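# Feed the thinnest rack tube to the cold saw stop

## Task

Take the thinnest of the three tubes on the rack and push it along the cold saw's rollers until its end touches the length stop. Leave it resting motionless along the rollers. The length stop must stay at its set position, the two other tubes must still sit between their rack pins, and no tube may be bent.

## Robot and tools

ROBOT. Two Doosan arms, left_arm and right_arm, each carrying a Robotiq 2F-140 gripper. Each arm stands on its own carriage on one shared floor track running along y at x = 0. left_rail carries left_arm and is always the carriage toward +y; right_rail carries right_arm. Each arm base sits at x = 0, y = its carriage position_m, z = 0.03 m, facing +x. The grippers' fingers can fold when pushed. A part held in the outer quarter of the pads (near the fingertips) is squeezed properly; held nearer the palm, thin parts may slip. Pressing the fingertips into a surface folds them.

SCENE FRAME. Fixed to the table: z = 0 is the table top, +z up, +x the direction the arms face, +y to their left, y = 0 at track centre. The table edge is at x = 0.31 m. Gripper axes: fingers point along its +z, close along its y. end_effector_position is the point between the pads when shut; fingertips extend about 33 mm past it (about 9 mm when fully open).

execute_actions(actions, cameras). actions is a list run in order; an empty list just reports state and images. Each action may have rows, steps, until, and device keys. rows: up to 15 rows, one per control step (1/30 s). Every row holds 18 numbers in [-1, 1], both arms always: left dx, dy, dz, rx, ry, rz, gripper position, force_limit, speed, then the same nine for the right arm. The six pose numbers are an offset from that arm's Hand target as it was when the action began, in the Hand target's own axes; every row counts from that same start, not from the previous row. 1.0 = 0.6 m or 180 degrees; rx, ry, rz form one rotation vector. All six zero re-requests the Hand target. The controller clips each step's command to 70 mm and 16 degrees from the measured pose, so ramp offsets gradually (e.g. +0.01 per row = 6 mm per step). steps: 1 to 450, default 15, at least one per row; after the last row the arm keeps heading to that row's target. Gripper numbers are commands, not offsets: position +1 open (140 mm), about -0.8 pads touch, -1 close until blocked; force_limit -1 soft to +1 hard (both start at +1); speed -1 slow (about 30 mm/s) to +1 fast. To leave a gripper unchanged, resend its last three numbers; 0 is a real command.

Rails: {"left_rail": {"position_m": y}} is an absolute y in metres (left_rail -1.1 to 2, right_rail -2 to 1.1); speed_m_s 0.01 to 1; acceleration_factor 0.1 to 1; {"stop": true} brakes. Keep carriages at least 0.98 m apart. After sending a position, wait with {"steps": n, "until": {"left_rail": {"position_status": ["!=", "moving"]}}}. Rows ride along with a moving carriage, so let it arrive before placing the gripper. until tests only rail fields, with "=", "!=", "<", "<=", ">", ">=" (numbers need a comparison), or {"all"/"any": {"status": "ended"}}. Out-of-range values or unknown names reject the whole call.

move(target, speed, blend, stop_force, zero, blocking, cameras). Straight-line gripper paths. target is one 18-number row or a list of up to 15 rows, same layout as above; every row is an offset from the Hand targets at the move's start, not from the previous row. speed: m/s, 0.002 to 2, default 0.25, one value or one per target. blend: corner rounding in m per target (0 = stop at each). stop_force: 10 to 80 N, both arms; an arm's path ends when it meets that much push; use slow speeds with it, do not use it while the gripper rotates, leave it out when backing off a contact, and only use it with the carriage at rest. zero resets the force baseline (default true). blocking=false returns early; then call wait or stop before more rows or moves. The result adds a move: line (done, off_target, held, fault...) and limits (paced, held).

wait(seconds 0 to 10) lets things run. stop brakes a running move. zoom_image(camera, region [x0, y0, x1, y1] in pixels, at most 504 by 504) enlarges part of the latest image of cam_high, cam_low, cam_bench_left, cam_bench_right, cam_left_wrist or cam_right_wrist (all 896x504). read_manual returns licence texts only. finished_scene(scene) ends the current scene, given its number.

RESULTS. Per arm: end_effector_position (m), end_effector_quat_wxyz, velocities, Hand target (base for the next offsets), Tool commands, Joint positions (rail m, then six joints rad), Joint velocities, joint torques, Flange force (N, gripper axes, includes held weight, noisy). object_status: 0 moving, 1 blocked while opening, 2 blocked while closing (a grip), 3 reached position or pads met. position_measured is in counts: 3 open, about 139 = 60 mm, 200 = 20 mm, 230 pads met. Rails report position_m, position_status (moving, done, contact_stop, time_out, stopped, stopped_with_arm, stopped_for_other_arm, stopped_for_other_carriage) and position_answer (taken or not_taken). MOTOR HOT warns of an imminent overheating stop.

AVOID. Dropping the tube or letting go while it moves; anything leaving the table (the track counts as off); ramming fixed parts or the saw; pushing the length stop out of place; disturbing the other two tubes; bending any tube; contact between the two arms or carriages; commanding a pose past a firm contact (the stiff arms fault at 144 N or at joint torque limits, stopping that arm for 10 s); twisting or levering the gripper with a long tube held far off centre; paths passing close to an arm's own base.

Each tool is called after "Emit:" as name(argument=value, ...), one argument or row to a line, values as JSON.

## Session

Emit:
execute_actions(
  actions=[],
)

Scene clock: 0.00 s.
left_arm: end_effector_position=(+0.6600, +1.9146, +0.4937) position_measured=3 object_status=3 end_effector_quat_wxyz=(+0.000, +1.000, +0.000, +0.000) | right_arm: end_effector_position=(+0.6600, -1.1511, +0.4937) position_measured=3 object_status=3 end_effector_quat_wxyz=(+0.000, +1.000, +0.000, +0.000)
Joint positions: left_arm=[1.915 -0.053 0.164 1.35 0 1.628 1.518] | right_arm=[-1.151 -0.053 0.164 1.35 0 1.628 1.518]
Joint velocities: within noise
Joint torques (N m): no reading
Flange force (N): no reading
Hand target: left_arm +0.6600, +1.9146, +0.4937; +0.000, +1.000, +0.000, +0.000 | right_arm +0.6600, -1.1511, +0.4937; +0.000, +1.000, +0.000, +0.000
Tool commands: left_gripper/position=+1.0 left_gripper/force_limit=+1.0 left_gripper/speed=+1.0 right_gripper/position=+1.0 right_gripper/force_limit=+1.0 right_gripper/speed=+1.0
left_rail: position_m=1.915 position_status=done
right_rail: position_m=-1.151 position_status=done

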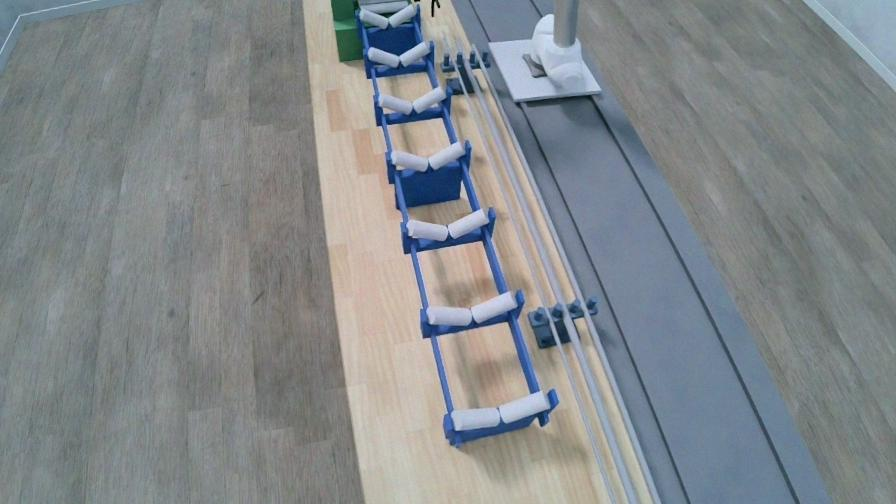

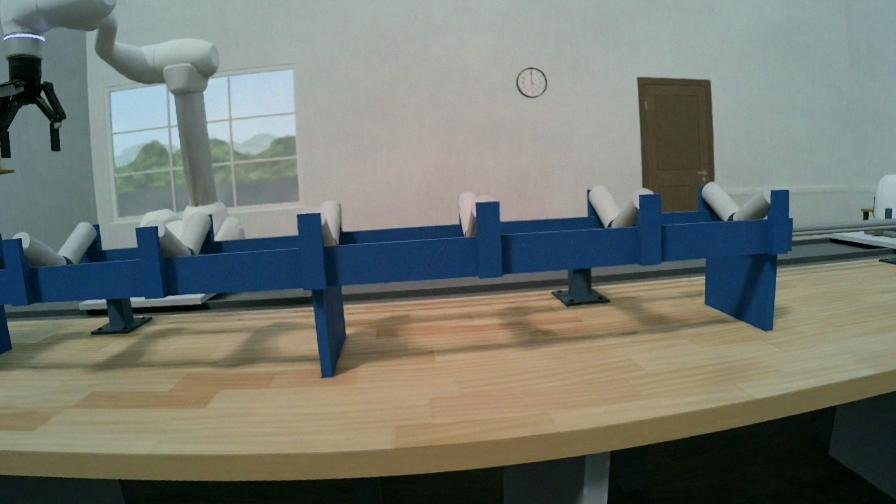

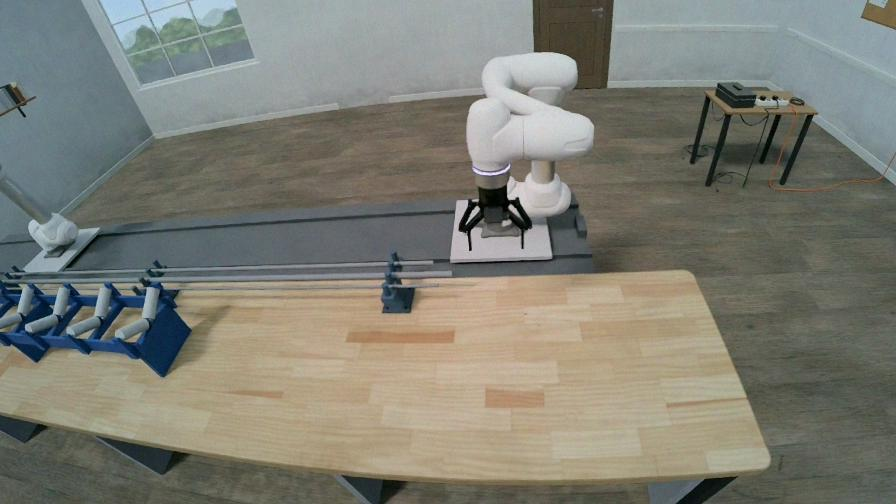

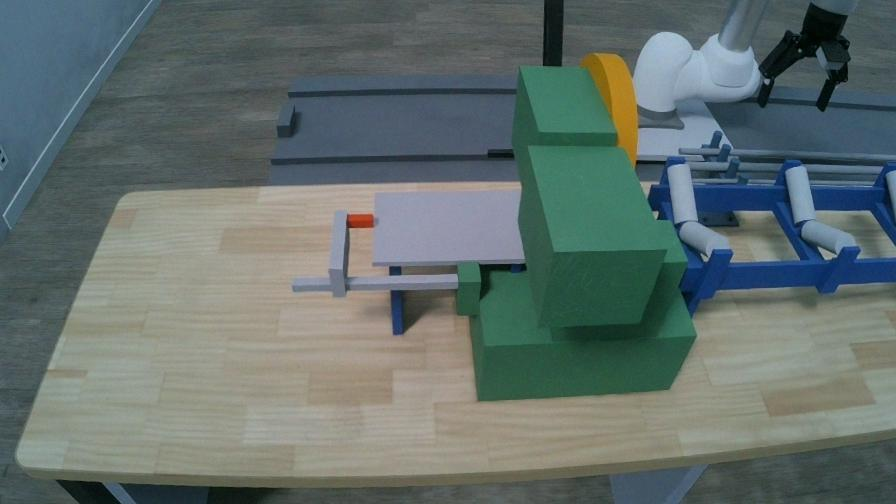

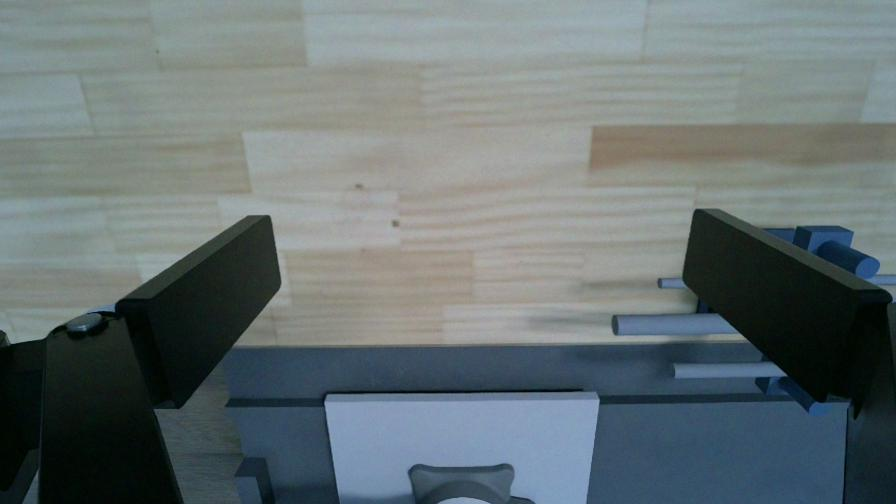

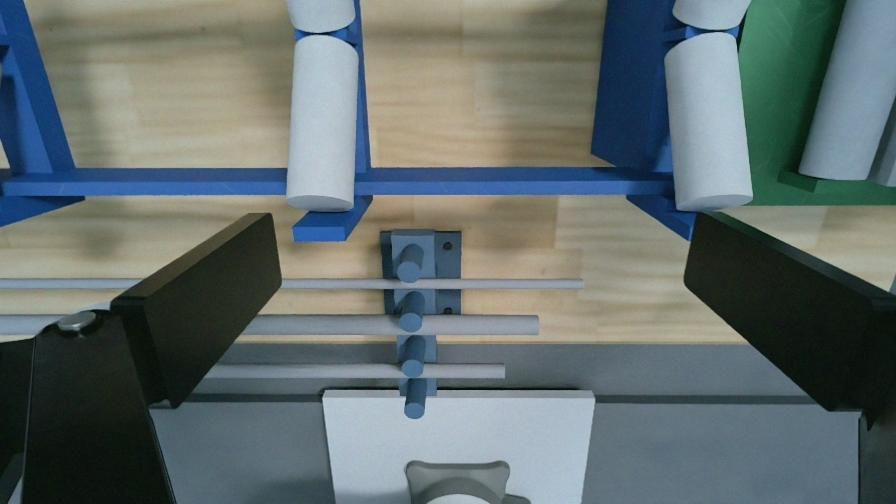

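Emit:
zoom_image(
  camera="cam_right_wrist",
  region=[260, 220, 620, 420],
)

Emit:
zoom_image(
  camera="cam_bench_right",
  region=[280, 180, 480, 300],
)

Scaled by 1.400 from the camera's 896x504 image, which has a finer 1280x720 frame.

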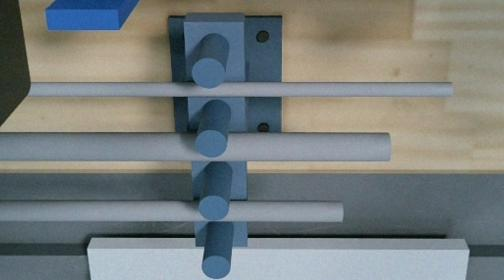

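Scaled by 2.520 from the camera's 896x504 image, which has a finer 1280x720 frame.

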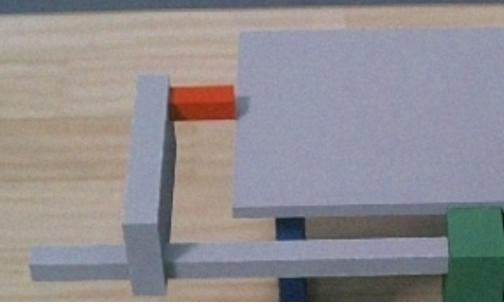

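Emit:
execute_actions(
  actions=[
    {"left_rail":{"position_m":1.46,"speed_m_s":0.6,"acceleration_factor":0.8},"right_rail":{"position_m":-0.4775,"speed_m_s":0.6,"acceleration_factor":0.8},"steps":150,"until":{"all":{"status":"ended"}}},
  ],
  cameras=[],
)

Emit:
move(
  target=[-0.315,0,0.3562,0,0,-0.5,0.4,0,0, -0.315,0,0.3562,0,0,-0.5,0.4,0,0],
  speed=0.45,
  cameras=["cam_left_wrist","cam_right_wrist"],
)

Scene clock: 29.47 s.
left_arm: end_effector_position=(+0.6600, +1.4595, +0.4937) position_measured=3 object_status=3 end_effector_quat_wxyz=(+0.000, +1.000, +0.000, +0.000) | right_arm: end_effector_position=(+0.6600, -0.4781, +0.4937) position_measured=3 object_status=3 end_effector_quat_wxyz=(+0.000, +1.000, +0.000, +0.000)
Joint positions: left_arm=[1.46 -0.053 0.164 1.35 0 1.628 1.518] | right_arm=[-0.478 -0.053 0.164 1.35 0 1.628 1.518]
Joint torques (N m): left_arm=[4.54 -62.3 -44.75 4.78 -0.32 -0.15] | right_arm=[-1.4 -59.2 -40.21 4.03 0.11 0.18]
Flange force (N): left_arm=[-0.5 6.6 3.0] | right_arm=[4.4 -1.7 -4.0]
Hand target: left_arm +0.6600, +1.4595, +0.4937; +0.000, +1.000, +0.000, +0.000 | right_arm +0.6600, -0.4781, +0.4937; +0.000, +1.000, +0.000, +0.000
Tool commands: left_gripper/position=+1.0 left_gripper/force_limit=+1.0 left_gripper/speed=+1.0 right_gripper/position=+1.0 right_gripper/force_limit=+1.0 right_gripper/speed=+1.0
left_rail: position_m=1.460 speed_m_s=0.60 position_status=done
right_rail: position_m=-0.478 speed_m_s=0.60 position_status=done
No camera images: "cameras" was empty.

Scene clock: 31.83 s.
left_arm: end_effector_position=(+0.4710, +1.4595, +0.2799) position_measured=78 object_status=3 end_effector_quat_wxyz=(+0.000, +0.707, +0.707, +0.000) | right_arm: end_effector_position=(+0.4710, -0.4780, +0.2799) position_measured=78 object_status=3 end_effector_quat_wxyz=(+0.000, +0.707, +0.707, +0.000)
Joint positions: left_arm=[1.46 -0.074 -0.092 2.005 0 1.229 -0.074] | right_arm=[-0.477 -0.074 -0.092 2.005 0 1.229 -0.074]
Joint torques (N m): left_arm=[4.47 -33.45 -42.4 4.6 -0.29 -0.12] | right_arm=[-1.03 -30.28 -38.11 3.84 0.13 0.3]
Flange force (N): left_arm=[-9.2 0.4 3.8] | right_arm=[1.6 2.8 -2.8]
Hand target: left_arm +0.4710, +1.4595, +0.2799; +0.000, +0.707, +0.707, +0.000 | right_arm +0.4710, -0.4780, +0.2799; +0.000, +0.707, +0.707, +0.000
Off the commanded pose: left_arm 0.000 m, 0 deg | right_arm 0.000 m, 0 deg.
left_rail: position_m=1.460 speed_m_s=0.60 position_status=done
right_rail: position_m=-0.477 position_m_goal=-0.478 speed_m_s=0.60 position_status=done
move: done
Images, in order (width x height): cam_left_wrist 896x504, cam_right_wrist 896x504.

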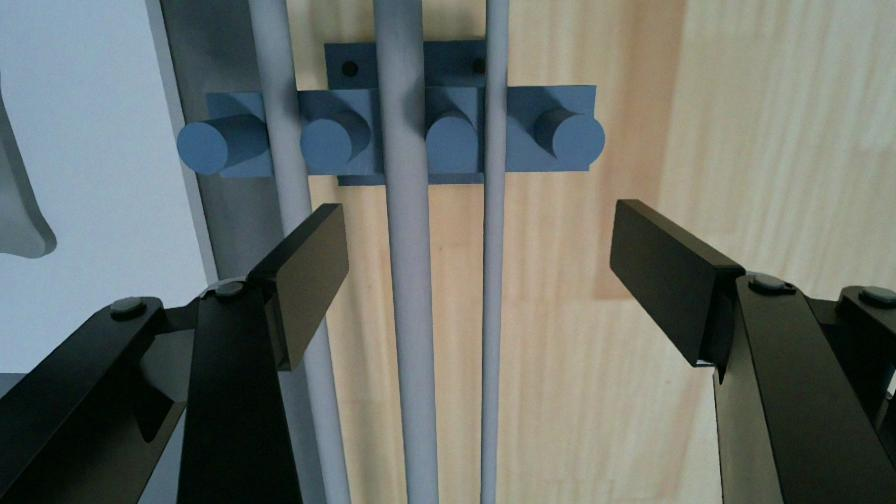

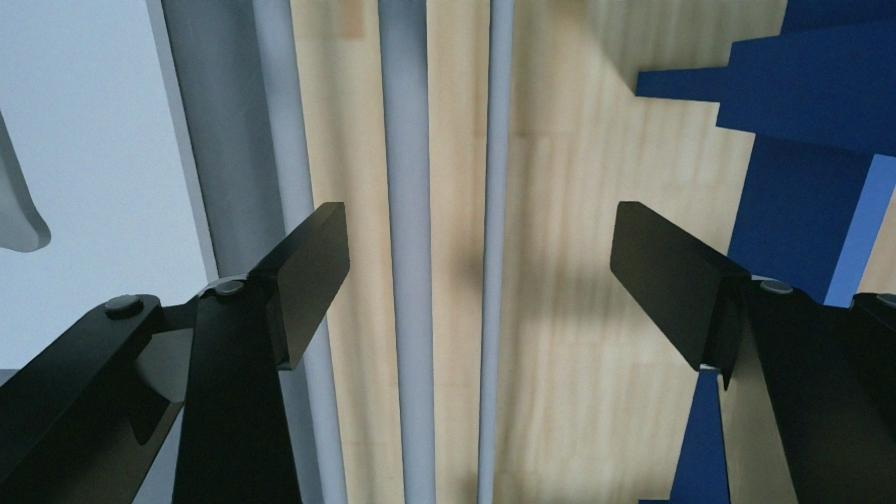

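Emit:
execute_actions(
  actions=[
    {"left_rail":{"position_m":1.37},"steps":60,"until":{"all":{"status":"ended"}}},
  ],
  cameras=[],
)

Emit:
move(
  target=[
    [0,0.0318,0.1833,0,0,0,-0.2,0,0, 0,0.0325,0.1833,0,0,0,-0.2,0,0],
    [0,0.0318,0.238,0,0,0,-0.2,0,0, 0,0.0325,0.238,0,0,0,-0.2,0,0],
  ],
  speed=[0.2,0.1],
  blend=[0.02,0],
  cameras=["cam_left_wrist","cam_right_wrist"],
)

Scene clock: 61.10 s.
left_arm: end_effector_position=(+0.4710, +1.3695, +0.2799) position_measured=78 object_status=3 end_effector_quat_wxyz=(+0.000, +0.707, +0.707, +0.000) | right_arm: end_effector_position=(+0.4710, -0.4780, +0.2799) position_measured=78 object_status=3 end_effector_quat_wxyz=(+0.000, +0.707, +0.707, +0.000)
Joint positions: left_arm=[1.37 -0.075 -0.092 2.005 0 1.229 -0.074] | right_arm=[-0.477 -0.074 -0.092 2.005 0 1.229 -0.074]
Joint torques (N m): left_arm=[4.37 -33.7 -42.25 4.64 -0.29 -0.22] | right_arm=[-0.92 -30.5 -37.72 3.83 0.19 0.12]
Flange force (N): left_arm=[-8.9 1.8 4.1] | right_arm=[1.7 3.8 -2.9]
Hand target: left_arm +0.4710, +1.3695, +0.2799; +0.000, +0.707, +0.707, +0.000 | right_arm +0.4710, -0.4780, +0.2799; +0.000, +0.707, +0.707, +0.000
Tool commands: left_gripper/position=+0.4 left_gripper/force_limit=+0.0 left_gripper/speed=+0.0 right_gripper/position=+0.4 right_gripper/force_limit=+0.0 right_gripper/speed=+0.0
Off the commanded pose: left_arm 0.000 m, 0 deg | right_arm 0.000 m, 0 deg.
left_rail: position_m=1.370 speed_m_s=0.60 position_status=done
right_rail: position_m=-0.477 position_m_goal=-0.478 speed_m_s=0.60 position_status=done
No camera images: "cameras" was empty.

Scene clock: 62.43 s.
left_arm: end_effector_position=(+0.4900, +1.3695, +0.1372) position_measured=154 object_status=3 end_effector_quat_wxyz=(+0.000, +0.707, +0.707, +0.000) | right_arm: end_effector_position=(+0.4905, -0.4780, +0.1372) position_measured=154 object_status=3 end_effector_quat_wxyz=(+0.000, +0.707, +0.707, +0.000)
Joint positions: left_arm=[1.37 -0.072 0.063 2.143 0 0.936 -0.072] | right_arm=[-0.477 -0.071 0.063 2.142 0 0.936 -0.071]
Joint torques (N m): left_arm=[4.65 -43.08 -36.12 4.01 -0.17 -0.16] | right_arm=[-1.24 -40.92 -32.39 3.2 0.22 0.07]
Flange force (N): left_arm=[-9.3 -0.1 3.6] | right_arm=[2.4 3.3 -1.6]
Hand target: left_arm +0.4900, +1.3695, +0.1371; +0.000, +0.707, +0.707, +0.000 | right_arm +0.4905, -0.4780, +0.1371; +0.000, +0.707, +0.707, +0.000
Off the commanded pose: left_arm 0.000 m, 0 deg | right_arm 0.000 m, 0 deg.
left_rail: position_m=1.370 speed_m_s=0.60 position_status=done
right_rail: position_m=-0.477 position_m_goal=-0.478 speed_m_s=0.60 position_status=done
move: done; blend cut to 0.0164 m at target 1
Images, in order (width x height): cam_left_wrist 896x504, cam_right_wrist 896x504.

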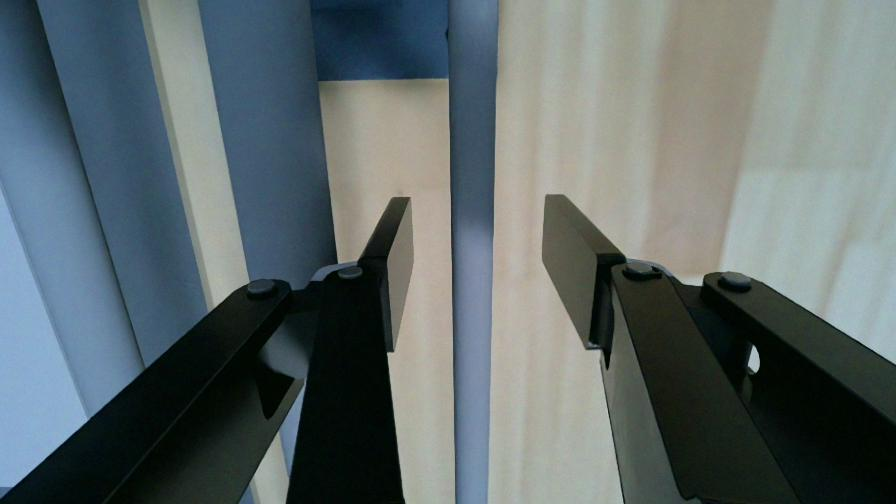

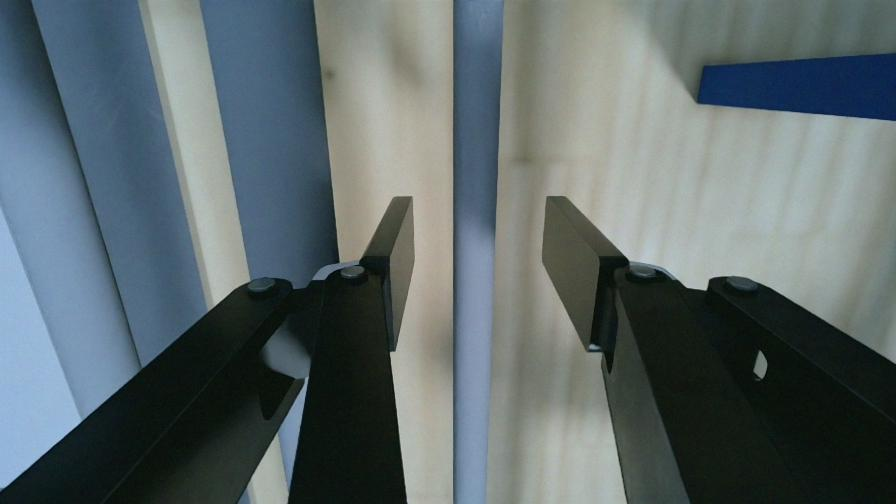

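Emit:
zoom_image(
  camera="cam_left_wrist",
  region=[380, 160, 600, 300],
)

Emit:
zoom_image(
  camera="cam_right_wrist",
  region=[380, 160, 600, 300],
)

Scaled by 2.291 from the camera's 896x504 image, which has a finer 1280x720 frame.

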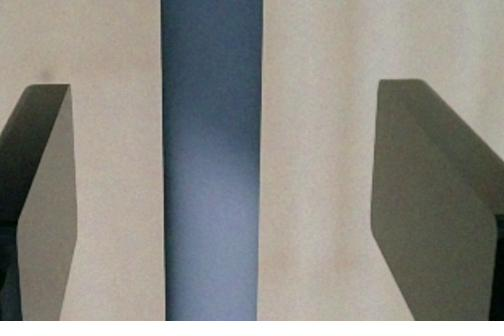

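Scaled by 2.291 from the camera's 896x504 image, which has a finer 1280x720 frame.

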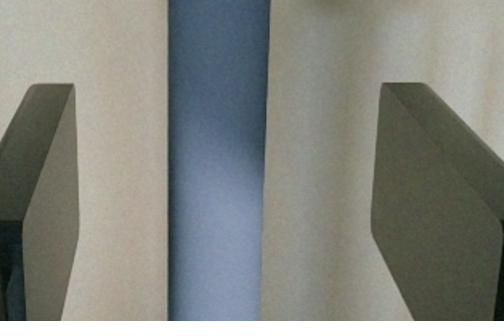

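Emit:
move(
  target=[0,0,-0.105,0,0,0,-0.2,0,0, 0,0,-0.105,0,0,0,-0.2,0,0],
  speed=0.2,
  cameras=["cam_left_wrist","cam_right_wrist","cam_bench_left"],
)

Emit:
zoom_image(
  camera="cam_left_wrist",
  region=[380, 160, 600, 300],
)

Emit:
zoom_image(
  camera="cam_right_wrist",
  region=[380, 160, 600, 300],
)

Emit:
zoom_image(
  camera="cam_bench_left",
  region=[250, 220, 500, 340],
)

Scene clock: 96.87 s.
left_arm: end_effector_position=(+0.4900, +1.3695, +0.2001) position_measured=154 object_status=3 end_effector_quat_wxyz=(+0.000, +0.707, +0.707, +0.000) | right_arm: end_effector_position=(+0.4905, -0.4780, +0.2001) position_measured=154 object_status=3 end_effector_quat_wxyz=(+0.000, +0.707, +0.707, +0.000)
Joint positions: left_arm=[1.37 -0.072 -0.001 2.076 0 1.067 -0.072] | right_arm=[-0.478 -0.071 0 2.075 0 1.067 -0.071]
Joint torques (N m): left_arm=[4.66 -39.54 -39.51 4.28 -0.26 -0.18] | right_arm=[-0.92 -37.02 -34.75 3.51 0.13 0.11]
Flange force (N): left_arm=[-9.1 -0.8 3.9] | right_arm=[1.8 3.4 -3.5]
Hand target: left_arm +0.4900, +1.3695, +0.2001; +0.000, +0.707, +0.707, +0.000 | right_arm +0.4905, -0.4780, +0.2001; +0.000, +0.707, +0.707, +0.000
Off the commanded pose: left_arm 0.000 m, 0 deg | right_arm 0.000 m, 0 deg.
left_rail: position_m=1.370 speed_m_s=0.60 position_status=done
right_rail: position_m=-0.478 speed_m_s=0.60 position_status=done
move: done
Images, in order (width x height): cam_bench_left 896x504, cam_left_wrist 896x504, cam_right_wrist 896x504.

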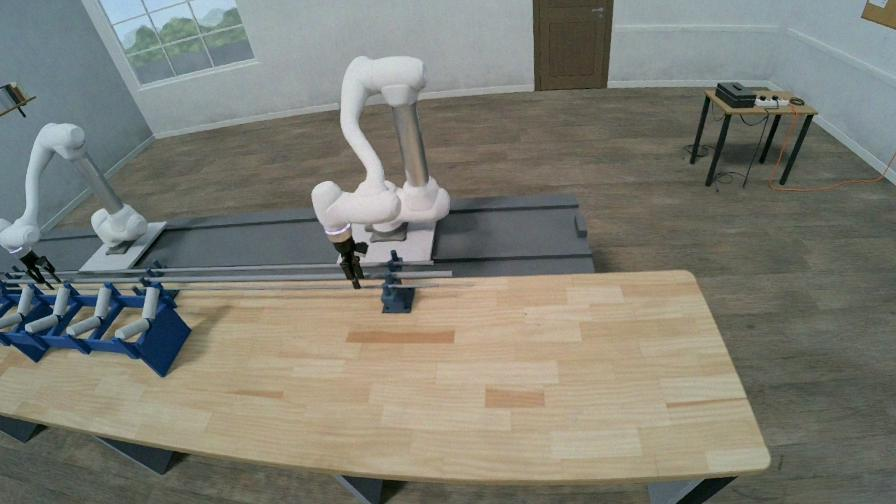

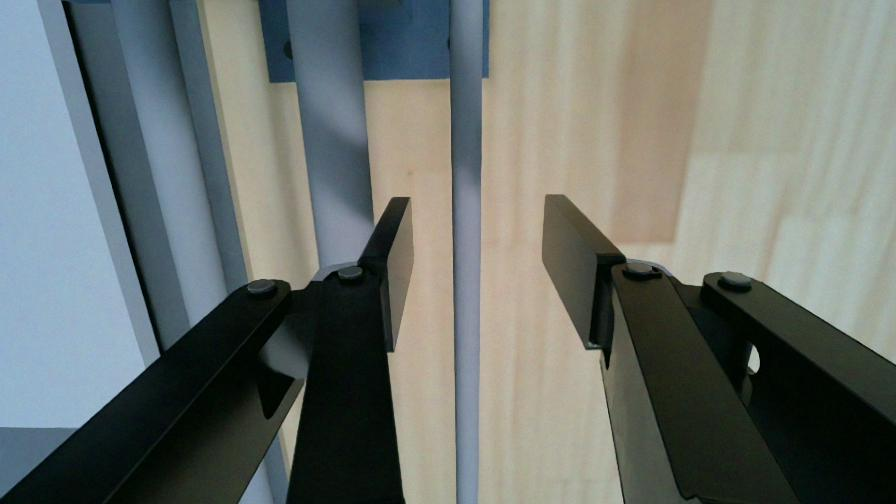

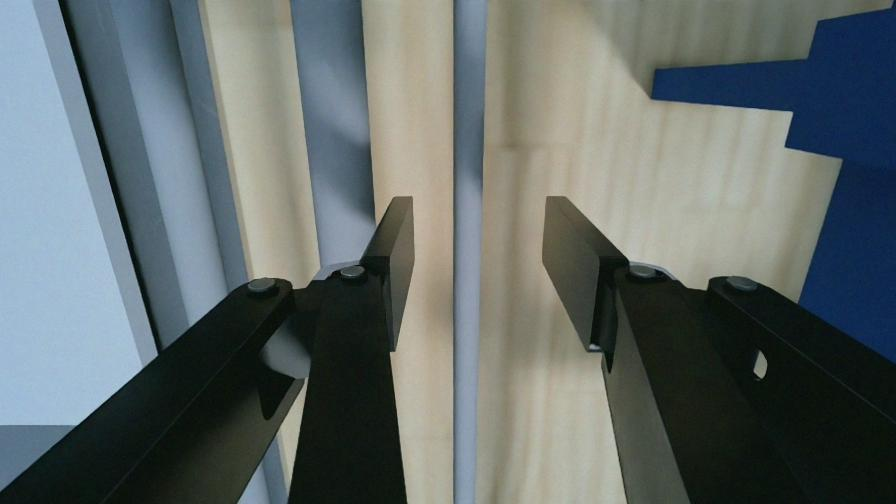

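Scaled by 2.291 from the camera's 896x504 image, which has a finer 1280x720 frame.

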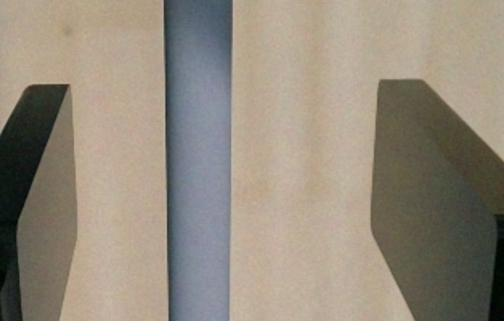

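Scaled by 2.291 from the camera's 896x504 image, which has a finer 1280x720 frame.

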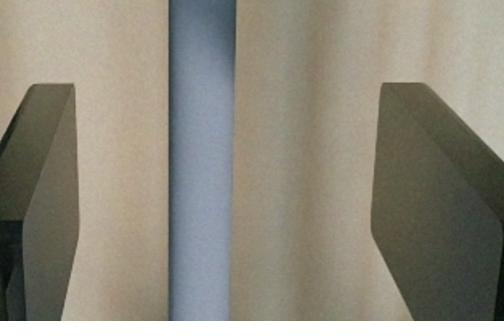

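Scaled by 2.016 from the camera's 896x504 image, which has a finer 1280x720 frame.

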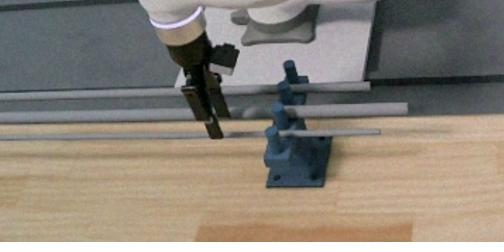

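Emit:
move(
  target=[0,-0.0033,0.0585,0,0,0,-0.2,0,0, 0,-0.0028,0.0585,0,0,0,-0.2,0,0],
  speed=0.15,
  cameras=["cam_left_wrist","cam_right_wrist"],
)

Emit:
zoom_image(
  camera="cam_left_wrist",
  region=[380, 160, 600, 300],
)

Emit:
execute_actions(
  actions=[
    {"rows":[[0,0,0,0,0,0,-1,0,-1, 0,0,0,0,0,0,-1,0,-1]],"steps":75},
  ],
  cameras=["cam_left_wrist","cam_right_wrist"],
)

Scene clock: 115.83 s.
left_arm: end_effector_position=(+0.4881, +1.3695, +0.1651) position_measured=154 object_status=3 end_effector_quat_wxyz=(+0.000, +0.707, +0.707, +0.000) | right_arm: end_effector_position=(+0.4888, -0.4780, +0.1651) position_measured=154 object_status=3 end_effector_quat_wxyz=(+0.000, +0.707, +0.707, +0.000)
Joint positions: left_arm=[1.37 -0.072 0.029 2.118 0 0.994 -0.072] | right_arm=[-0.478 -0.072 0.03 2.117 0 0.994 -0.072]
Joint torques (N m): left_arm=[4.58 -41.4 -37.94 4.15 -0.33 -0.22] | right_arm=[-1.22 -38.51 -33.64 3.37 0.07 0.12]
Flange force (N): left_arm=[-8.9 -0.6 3.0] | right_arm=[2.2 3.1 -2.4]
Hand target: left_arm +0.4881, +1.3695, +0.1650; +0.000, +0.707, +0.707, +0.000 | right_arm +0.4888, -0.4780, +0.1650; +0.000, +0.707, +0.707, +0.000
Off the commanded pose: left_arm 0.000 m, 0 deg | right_arm 0.000 m, 0 deg.
left_rail: position_m=1.370 speed_m_s=0.60 position_status=done
right_rail: position_m=-0.478 speed_m_s=0.60 position_status=done
move: done
Images, in order (width x height): cam_left_wrist 896x504, cam_right_wrist 896x504.

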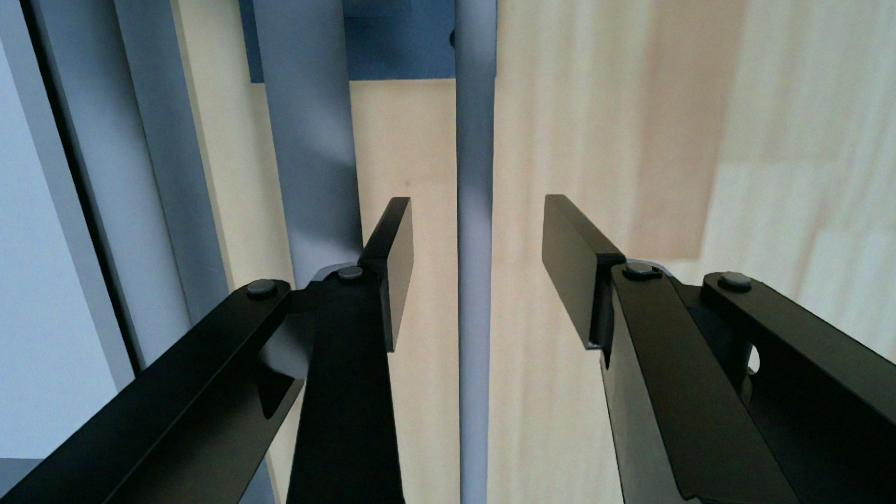

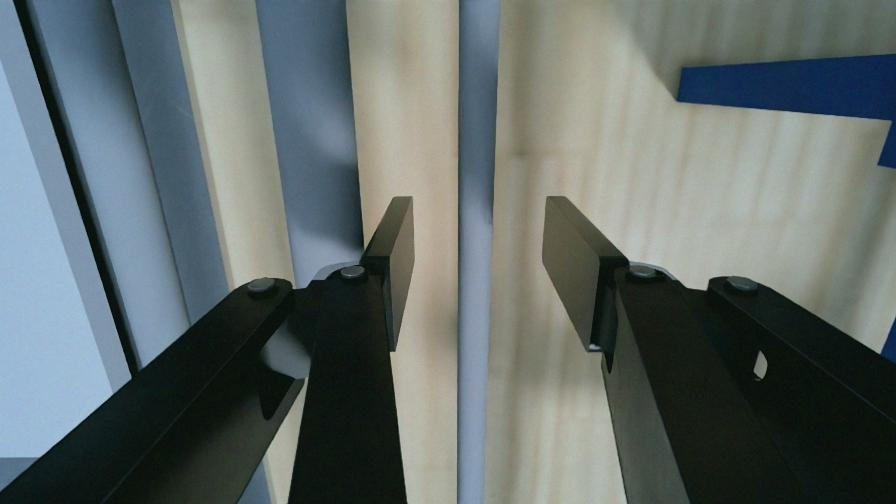

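Scaled by 2.291 from the camera's 896x504 image, which has a finer 1280x720 frame.

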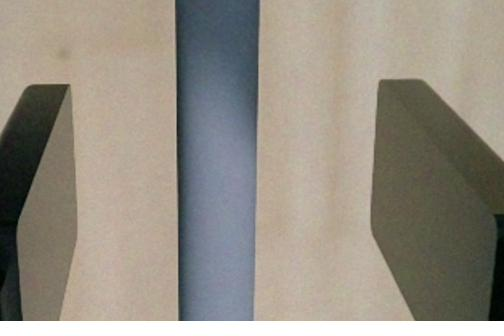

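Scene clock: 118.53 s.
left_arm: end_effector_position=(+0.4881, +1.3695, +0.1650) position_measured=214 object_status=2 end_effector_quat_wxyz=(+0.000, +0.707, +0.707, +0.000) | right_arm: end_effector_position=(+0.4888, -0.4780, +0.1650) position_measured=214 object_status=2 end_effector_quat_wxyz=(+0.000, +0.707, +0.707, +0.000)
Joint positions: left_arm=[1.37 -0.072 0.029 2.118 0 0.994 -0.072] | right_arm=[-0.478 -0.072 0.03 2.117 0 0.994 -0.072]
Joint torques (N m): left_arm=[4.56 -39.69 -36.29 4.03 -0.46 -0.21] | right_arm=[-0.87 -38.29 -33.32 3.34 0.24 0.08]
Flange force (N): left_arm=[-9.2 0.2 0.8] | right_arm=[1.6 3.1 -2.7]
Hand target: left_arm +0.4881, +1.3695, +0.1650; +0.000, +0.707, +0.707, +0.000 | right_arm +0.4888, -0.4780, +0.1650; +0.000, +0.707, +0.707, +0.000
Off the commanded pose: left_arm 0.000 m, 0 deg | right_arm 0.000 m, 0 deg.
left_rail: position_m=1.370 speed_m_s=0.60 position_status=done
right_rail: position_m=-0.478 speed_m_s=0.60 position_status=done
Images, in order (width x height): cam_left_wrist 896x504, cam_right_wrist 896x504.

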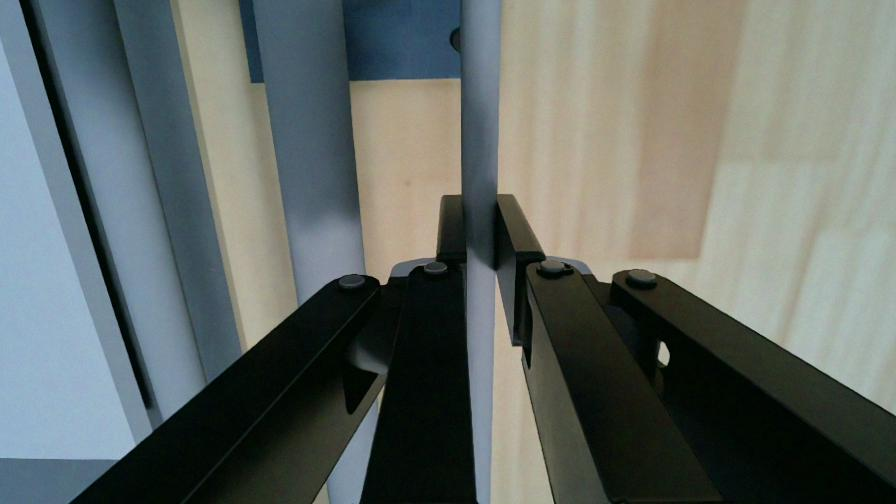

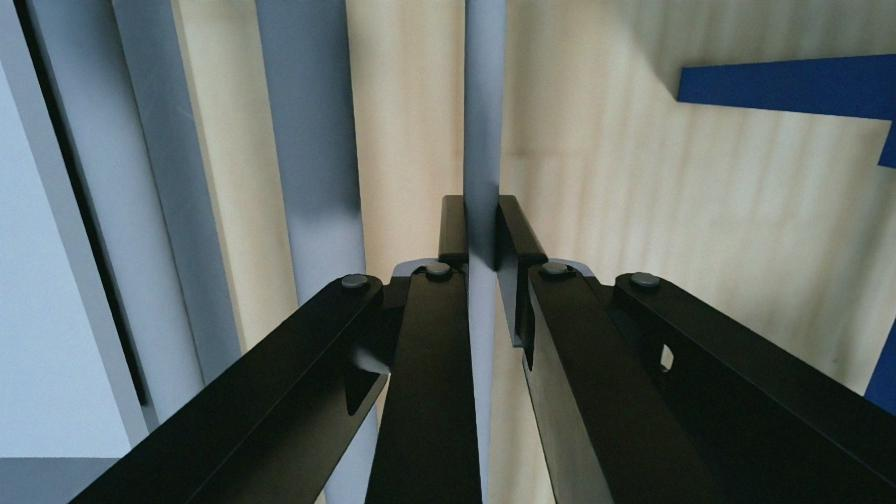

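Emit:
move(
  target=[
    [0,0,-0.375,0,0,0,-1,0,-1, 0,0,-0.375,0,0,0,-1,0,-1],
    [0,0.439,-0.375,0,0,0,-1,0,-1, 0,0.4378,-0.375,0,0,0,-1,0,-1],
    [0,0.439,-0.25,0,0,0,-1,0,-1, 0,0.4378,-0.25,0,0,0,-1,0,-1],
  ],
  speed=[0.15,0.25,0.2],
  blend=[0.04,0.04,0],
  cameras=["cam_bench_right","cam_right_wrist","cam_high","cam_low"],
)

Scene clock: 135.93 s.
left_arm: end_effector_position=(+0.7515, +1.3695, +0.3151) position_measured=214 object_status=2 end_effector_quat_wxyz=(+0.000, +0.707, +0.707, +0.000) | right_arm: end_effector_position=(+0.7515, -0.4780, +0.3151) position_measured=214 object_status=2 end_effector_quat_wxyz=(+0.000, +0.707, +0.707, +0.000)
Joint positions: left_arm=[1.37 -0.047 0.337 1.451 0 1.354 -0.047] | right_arm=[-0.477 -0.047 0.337 1.451 0 1.354 -0.047]
Joint torques (N m): left_arm=[6.8 -80.86 -44.93 5.61 -0.31 -0.2] | right_arm=[-2.91 -80.01 -41.94 3.12 0.03 0.03]
Flange force (N): left_arm=[-8.2 -0.4 4.9] | right_arm=[3.9 5.0 1.5]
Hand target: left_arm +0.7515, +1.3695, +0.3150; +0.000, +0.707, +0.707, +0.000 | right_arm +0.7515, -0.4780, +0.3150; +0.000, +0.707, +0.707, +0.000
Off the commanded pose: left_arm 0.000 m, 0 deg | right_arm 0.000 m, 0 deg.
left_rail: position_m=1.370 speed_m_s=0.60 position_status=done
right_rail: position_m=-0.477 position_m_goal=-0.478 speed_m_s=0.60 position_status=done
move: done; blend cut to 0.0375 m at target 2
Images, in order (width x height): cam_high 896x504, cam_low 896x504, cam_bench_right 896x504, cam_right_wrist 896x504.

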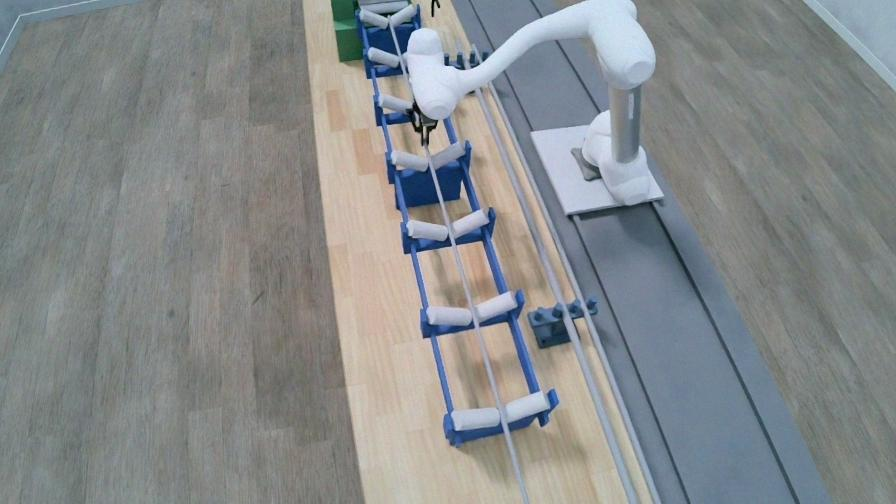

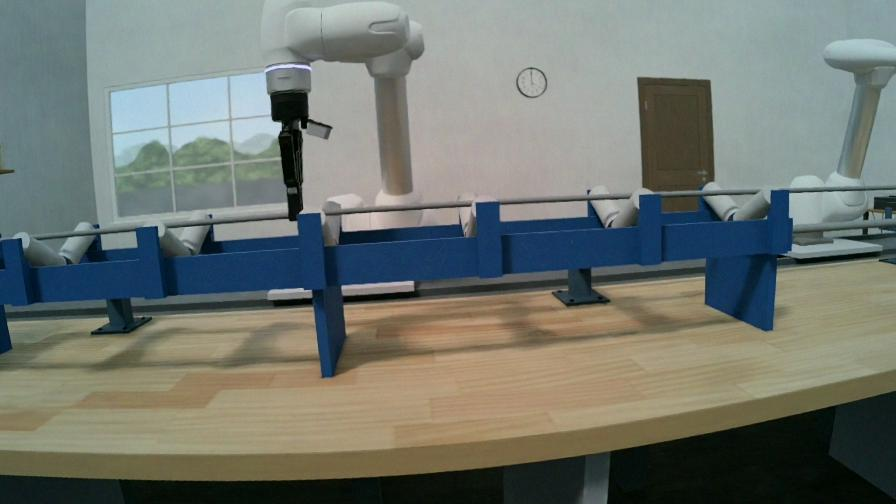

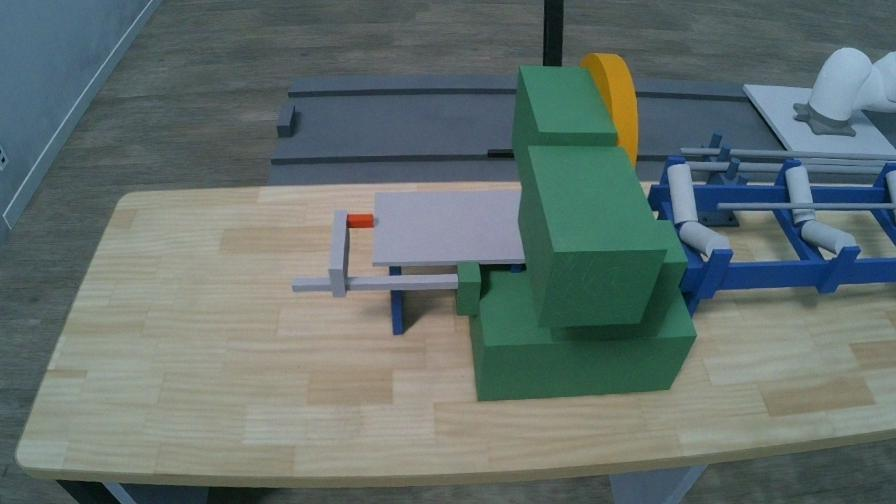

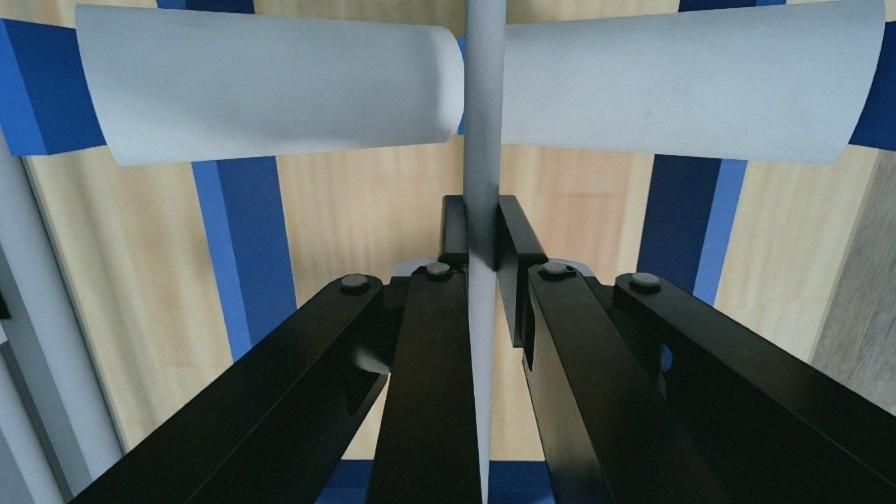

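Emit:
execute_actions(
  actions=[
    {"left_rail":{"position_m":0.695,"speed_m_s":0.35,"acceleration_factor":0.5},"right_rail":{"position_m":-1.153,"speed_m_s":0.35,"acceleration_factor":0.5},"steps":150,"until":{"all":{"status":"ended"}}},
  ],
  cameras=["cam_bench_right","cam_right_wrist"],
)

Emit:
zoom_image(
  camera="cam_bench_right",
  region=[340, 160, 540, 280],
)

Scene clock: 150.00 s.
left_arm: end_effector_position=(+0.7515, +0.6944, +0.3150) position_measured=214 object_status=2 end_effector_quat_wxyz=(+0.000, +0.707, +0.707, +0.000) | right_arm: end_effector_position=(+0.7515, -1.1535, +0.3150) position_measured=214 object_status=2 end_effector_quat_wxyz=(+0.000, +0.707, +0.707, +0.000)
Joint positions: left_arm=[0.695 -0.047 0.337 1.451 0 1.354 -0.047] | right_arm=[-1.153 -0.047 0.337 1.451 0 1.354 -0.047]
Joint torques (N m): left_arm=[8.36 -81.22 -45.21 6.24 -0.19 -0.25] | right_arm=[-4.36 -79.48 -41.78 2.46 0.12 0.02]
Flange force (N): left_arm=[-10.8 -1.1 5.3] | right_arm=[5.8 4.1 0.9]
Hand target: left_arm +0.7515, +0.6945, +0.3150; +0.000, +0.707, +0.707, +0.000 | right_arm +0.7515, -1.1535, +0.3150; +0.000, +0.707, +0.707, +0.000
Tool commands: left_gripper/position=-1.0 left_gripper/force_limit=+0.0 left_gripper/speed=-1.0 right_gripper/position=-1.0 right_gripper/force_limit=+0.0 right_gripper/speed=-1.0
Off the commanded pose: left_arm 0.000 m, 0 deg | right_arm 0.000 m, 0 deg.
left_rail: position_m=0.695 speed_m_s=0.35 position_status=done
right_rail: position_m=-1.153 speed_m_s=0.35 position_status=done
Images, in order (width x height): cam_bench_right 896x504, cam_right_wrist 896x504.

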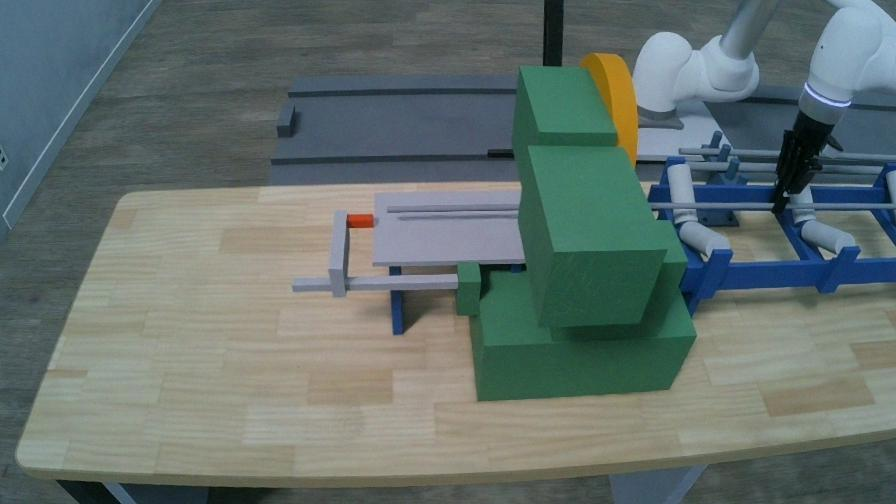

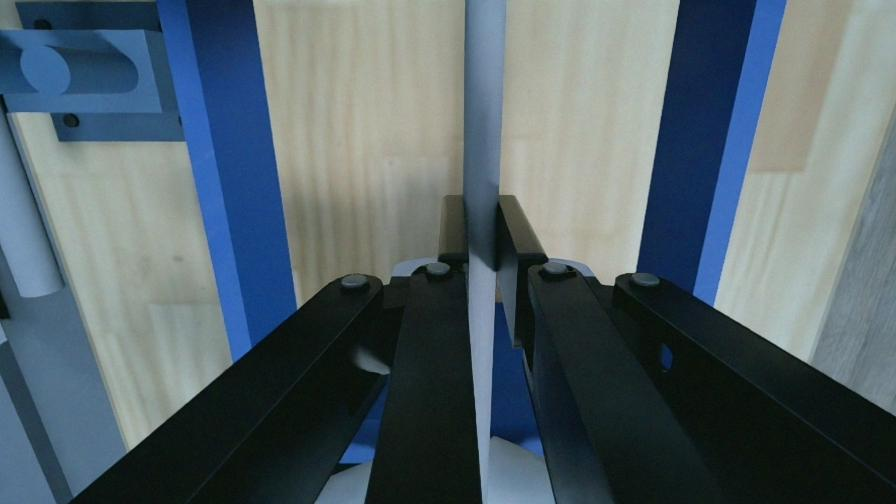

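Scaled by 2.520 from the camera's 896x504 image, which has a finer 1280x720 frame.

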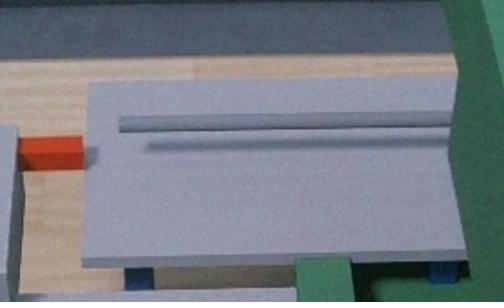

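Emit:
move(
  target=[0,0,0.06,0,0,0,-1,0,-1, 0,0,0.06,0,0,0,-1,0,-1],
  speed=0.02,
  stop_force=10,
  cameras=[],
)

Scene clock: 159.03 s.
left_arm: end_effector_position=(+0.7515, +0.6945, +0.2790) position_measured=214 object_status=2 end_effector_quat_wxyz=(+0.000, +0.707, +0.707, +0.000) | right_arm: end_effector_position=(+0.7515, -1.1535, +0.2793) position_measured=214 object_status=2 end_effector_quat_wxyz=(+0.000, +0.707, +0.707, +0.000)
Joint positions: left_arm=[0.695 -0.047 0.351 1.498 0 1.293 -0.047] | right_arm=[-1.153 -0.047 0.351 1.497 0 1.294 -0.047]
Joint torques (N m): left_arm=[9.19 -77.79 -41.87 6.86 -0.34 -0.3] | right_arm=[-5.39 -69.47 -35.28 1.89 -0.95 0.06]
Flange force (N): left_arm=[-12.2 -1.3 0.9] | right_arm=[7.0 1.5 -12.1]
Hand target: left_arm +0.7515, +0.6945, +0.2790; +0.000, +0.707, +0.707, +0.000 | right_arm +0.7515, -1.1535, +0.2793; +0.000, +0.707, +0.707, +0.000
Off the commanded pose: left_arm 0.000 m, 0 deg | right_arm 0.000 m, 0 deg.
left_rail: position_m=0.695 speed_m_s=0.35 position_status=done
right_rail: position_m=-1.153 speed_m_s=0.35 position_status=done
move: contact (right_arm)
No camera images: "cameras" was empty.


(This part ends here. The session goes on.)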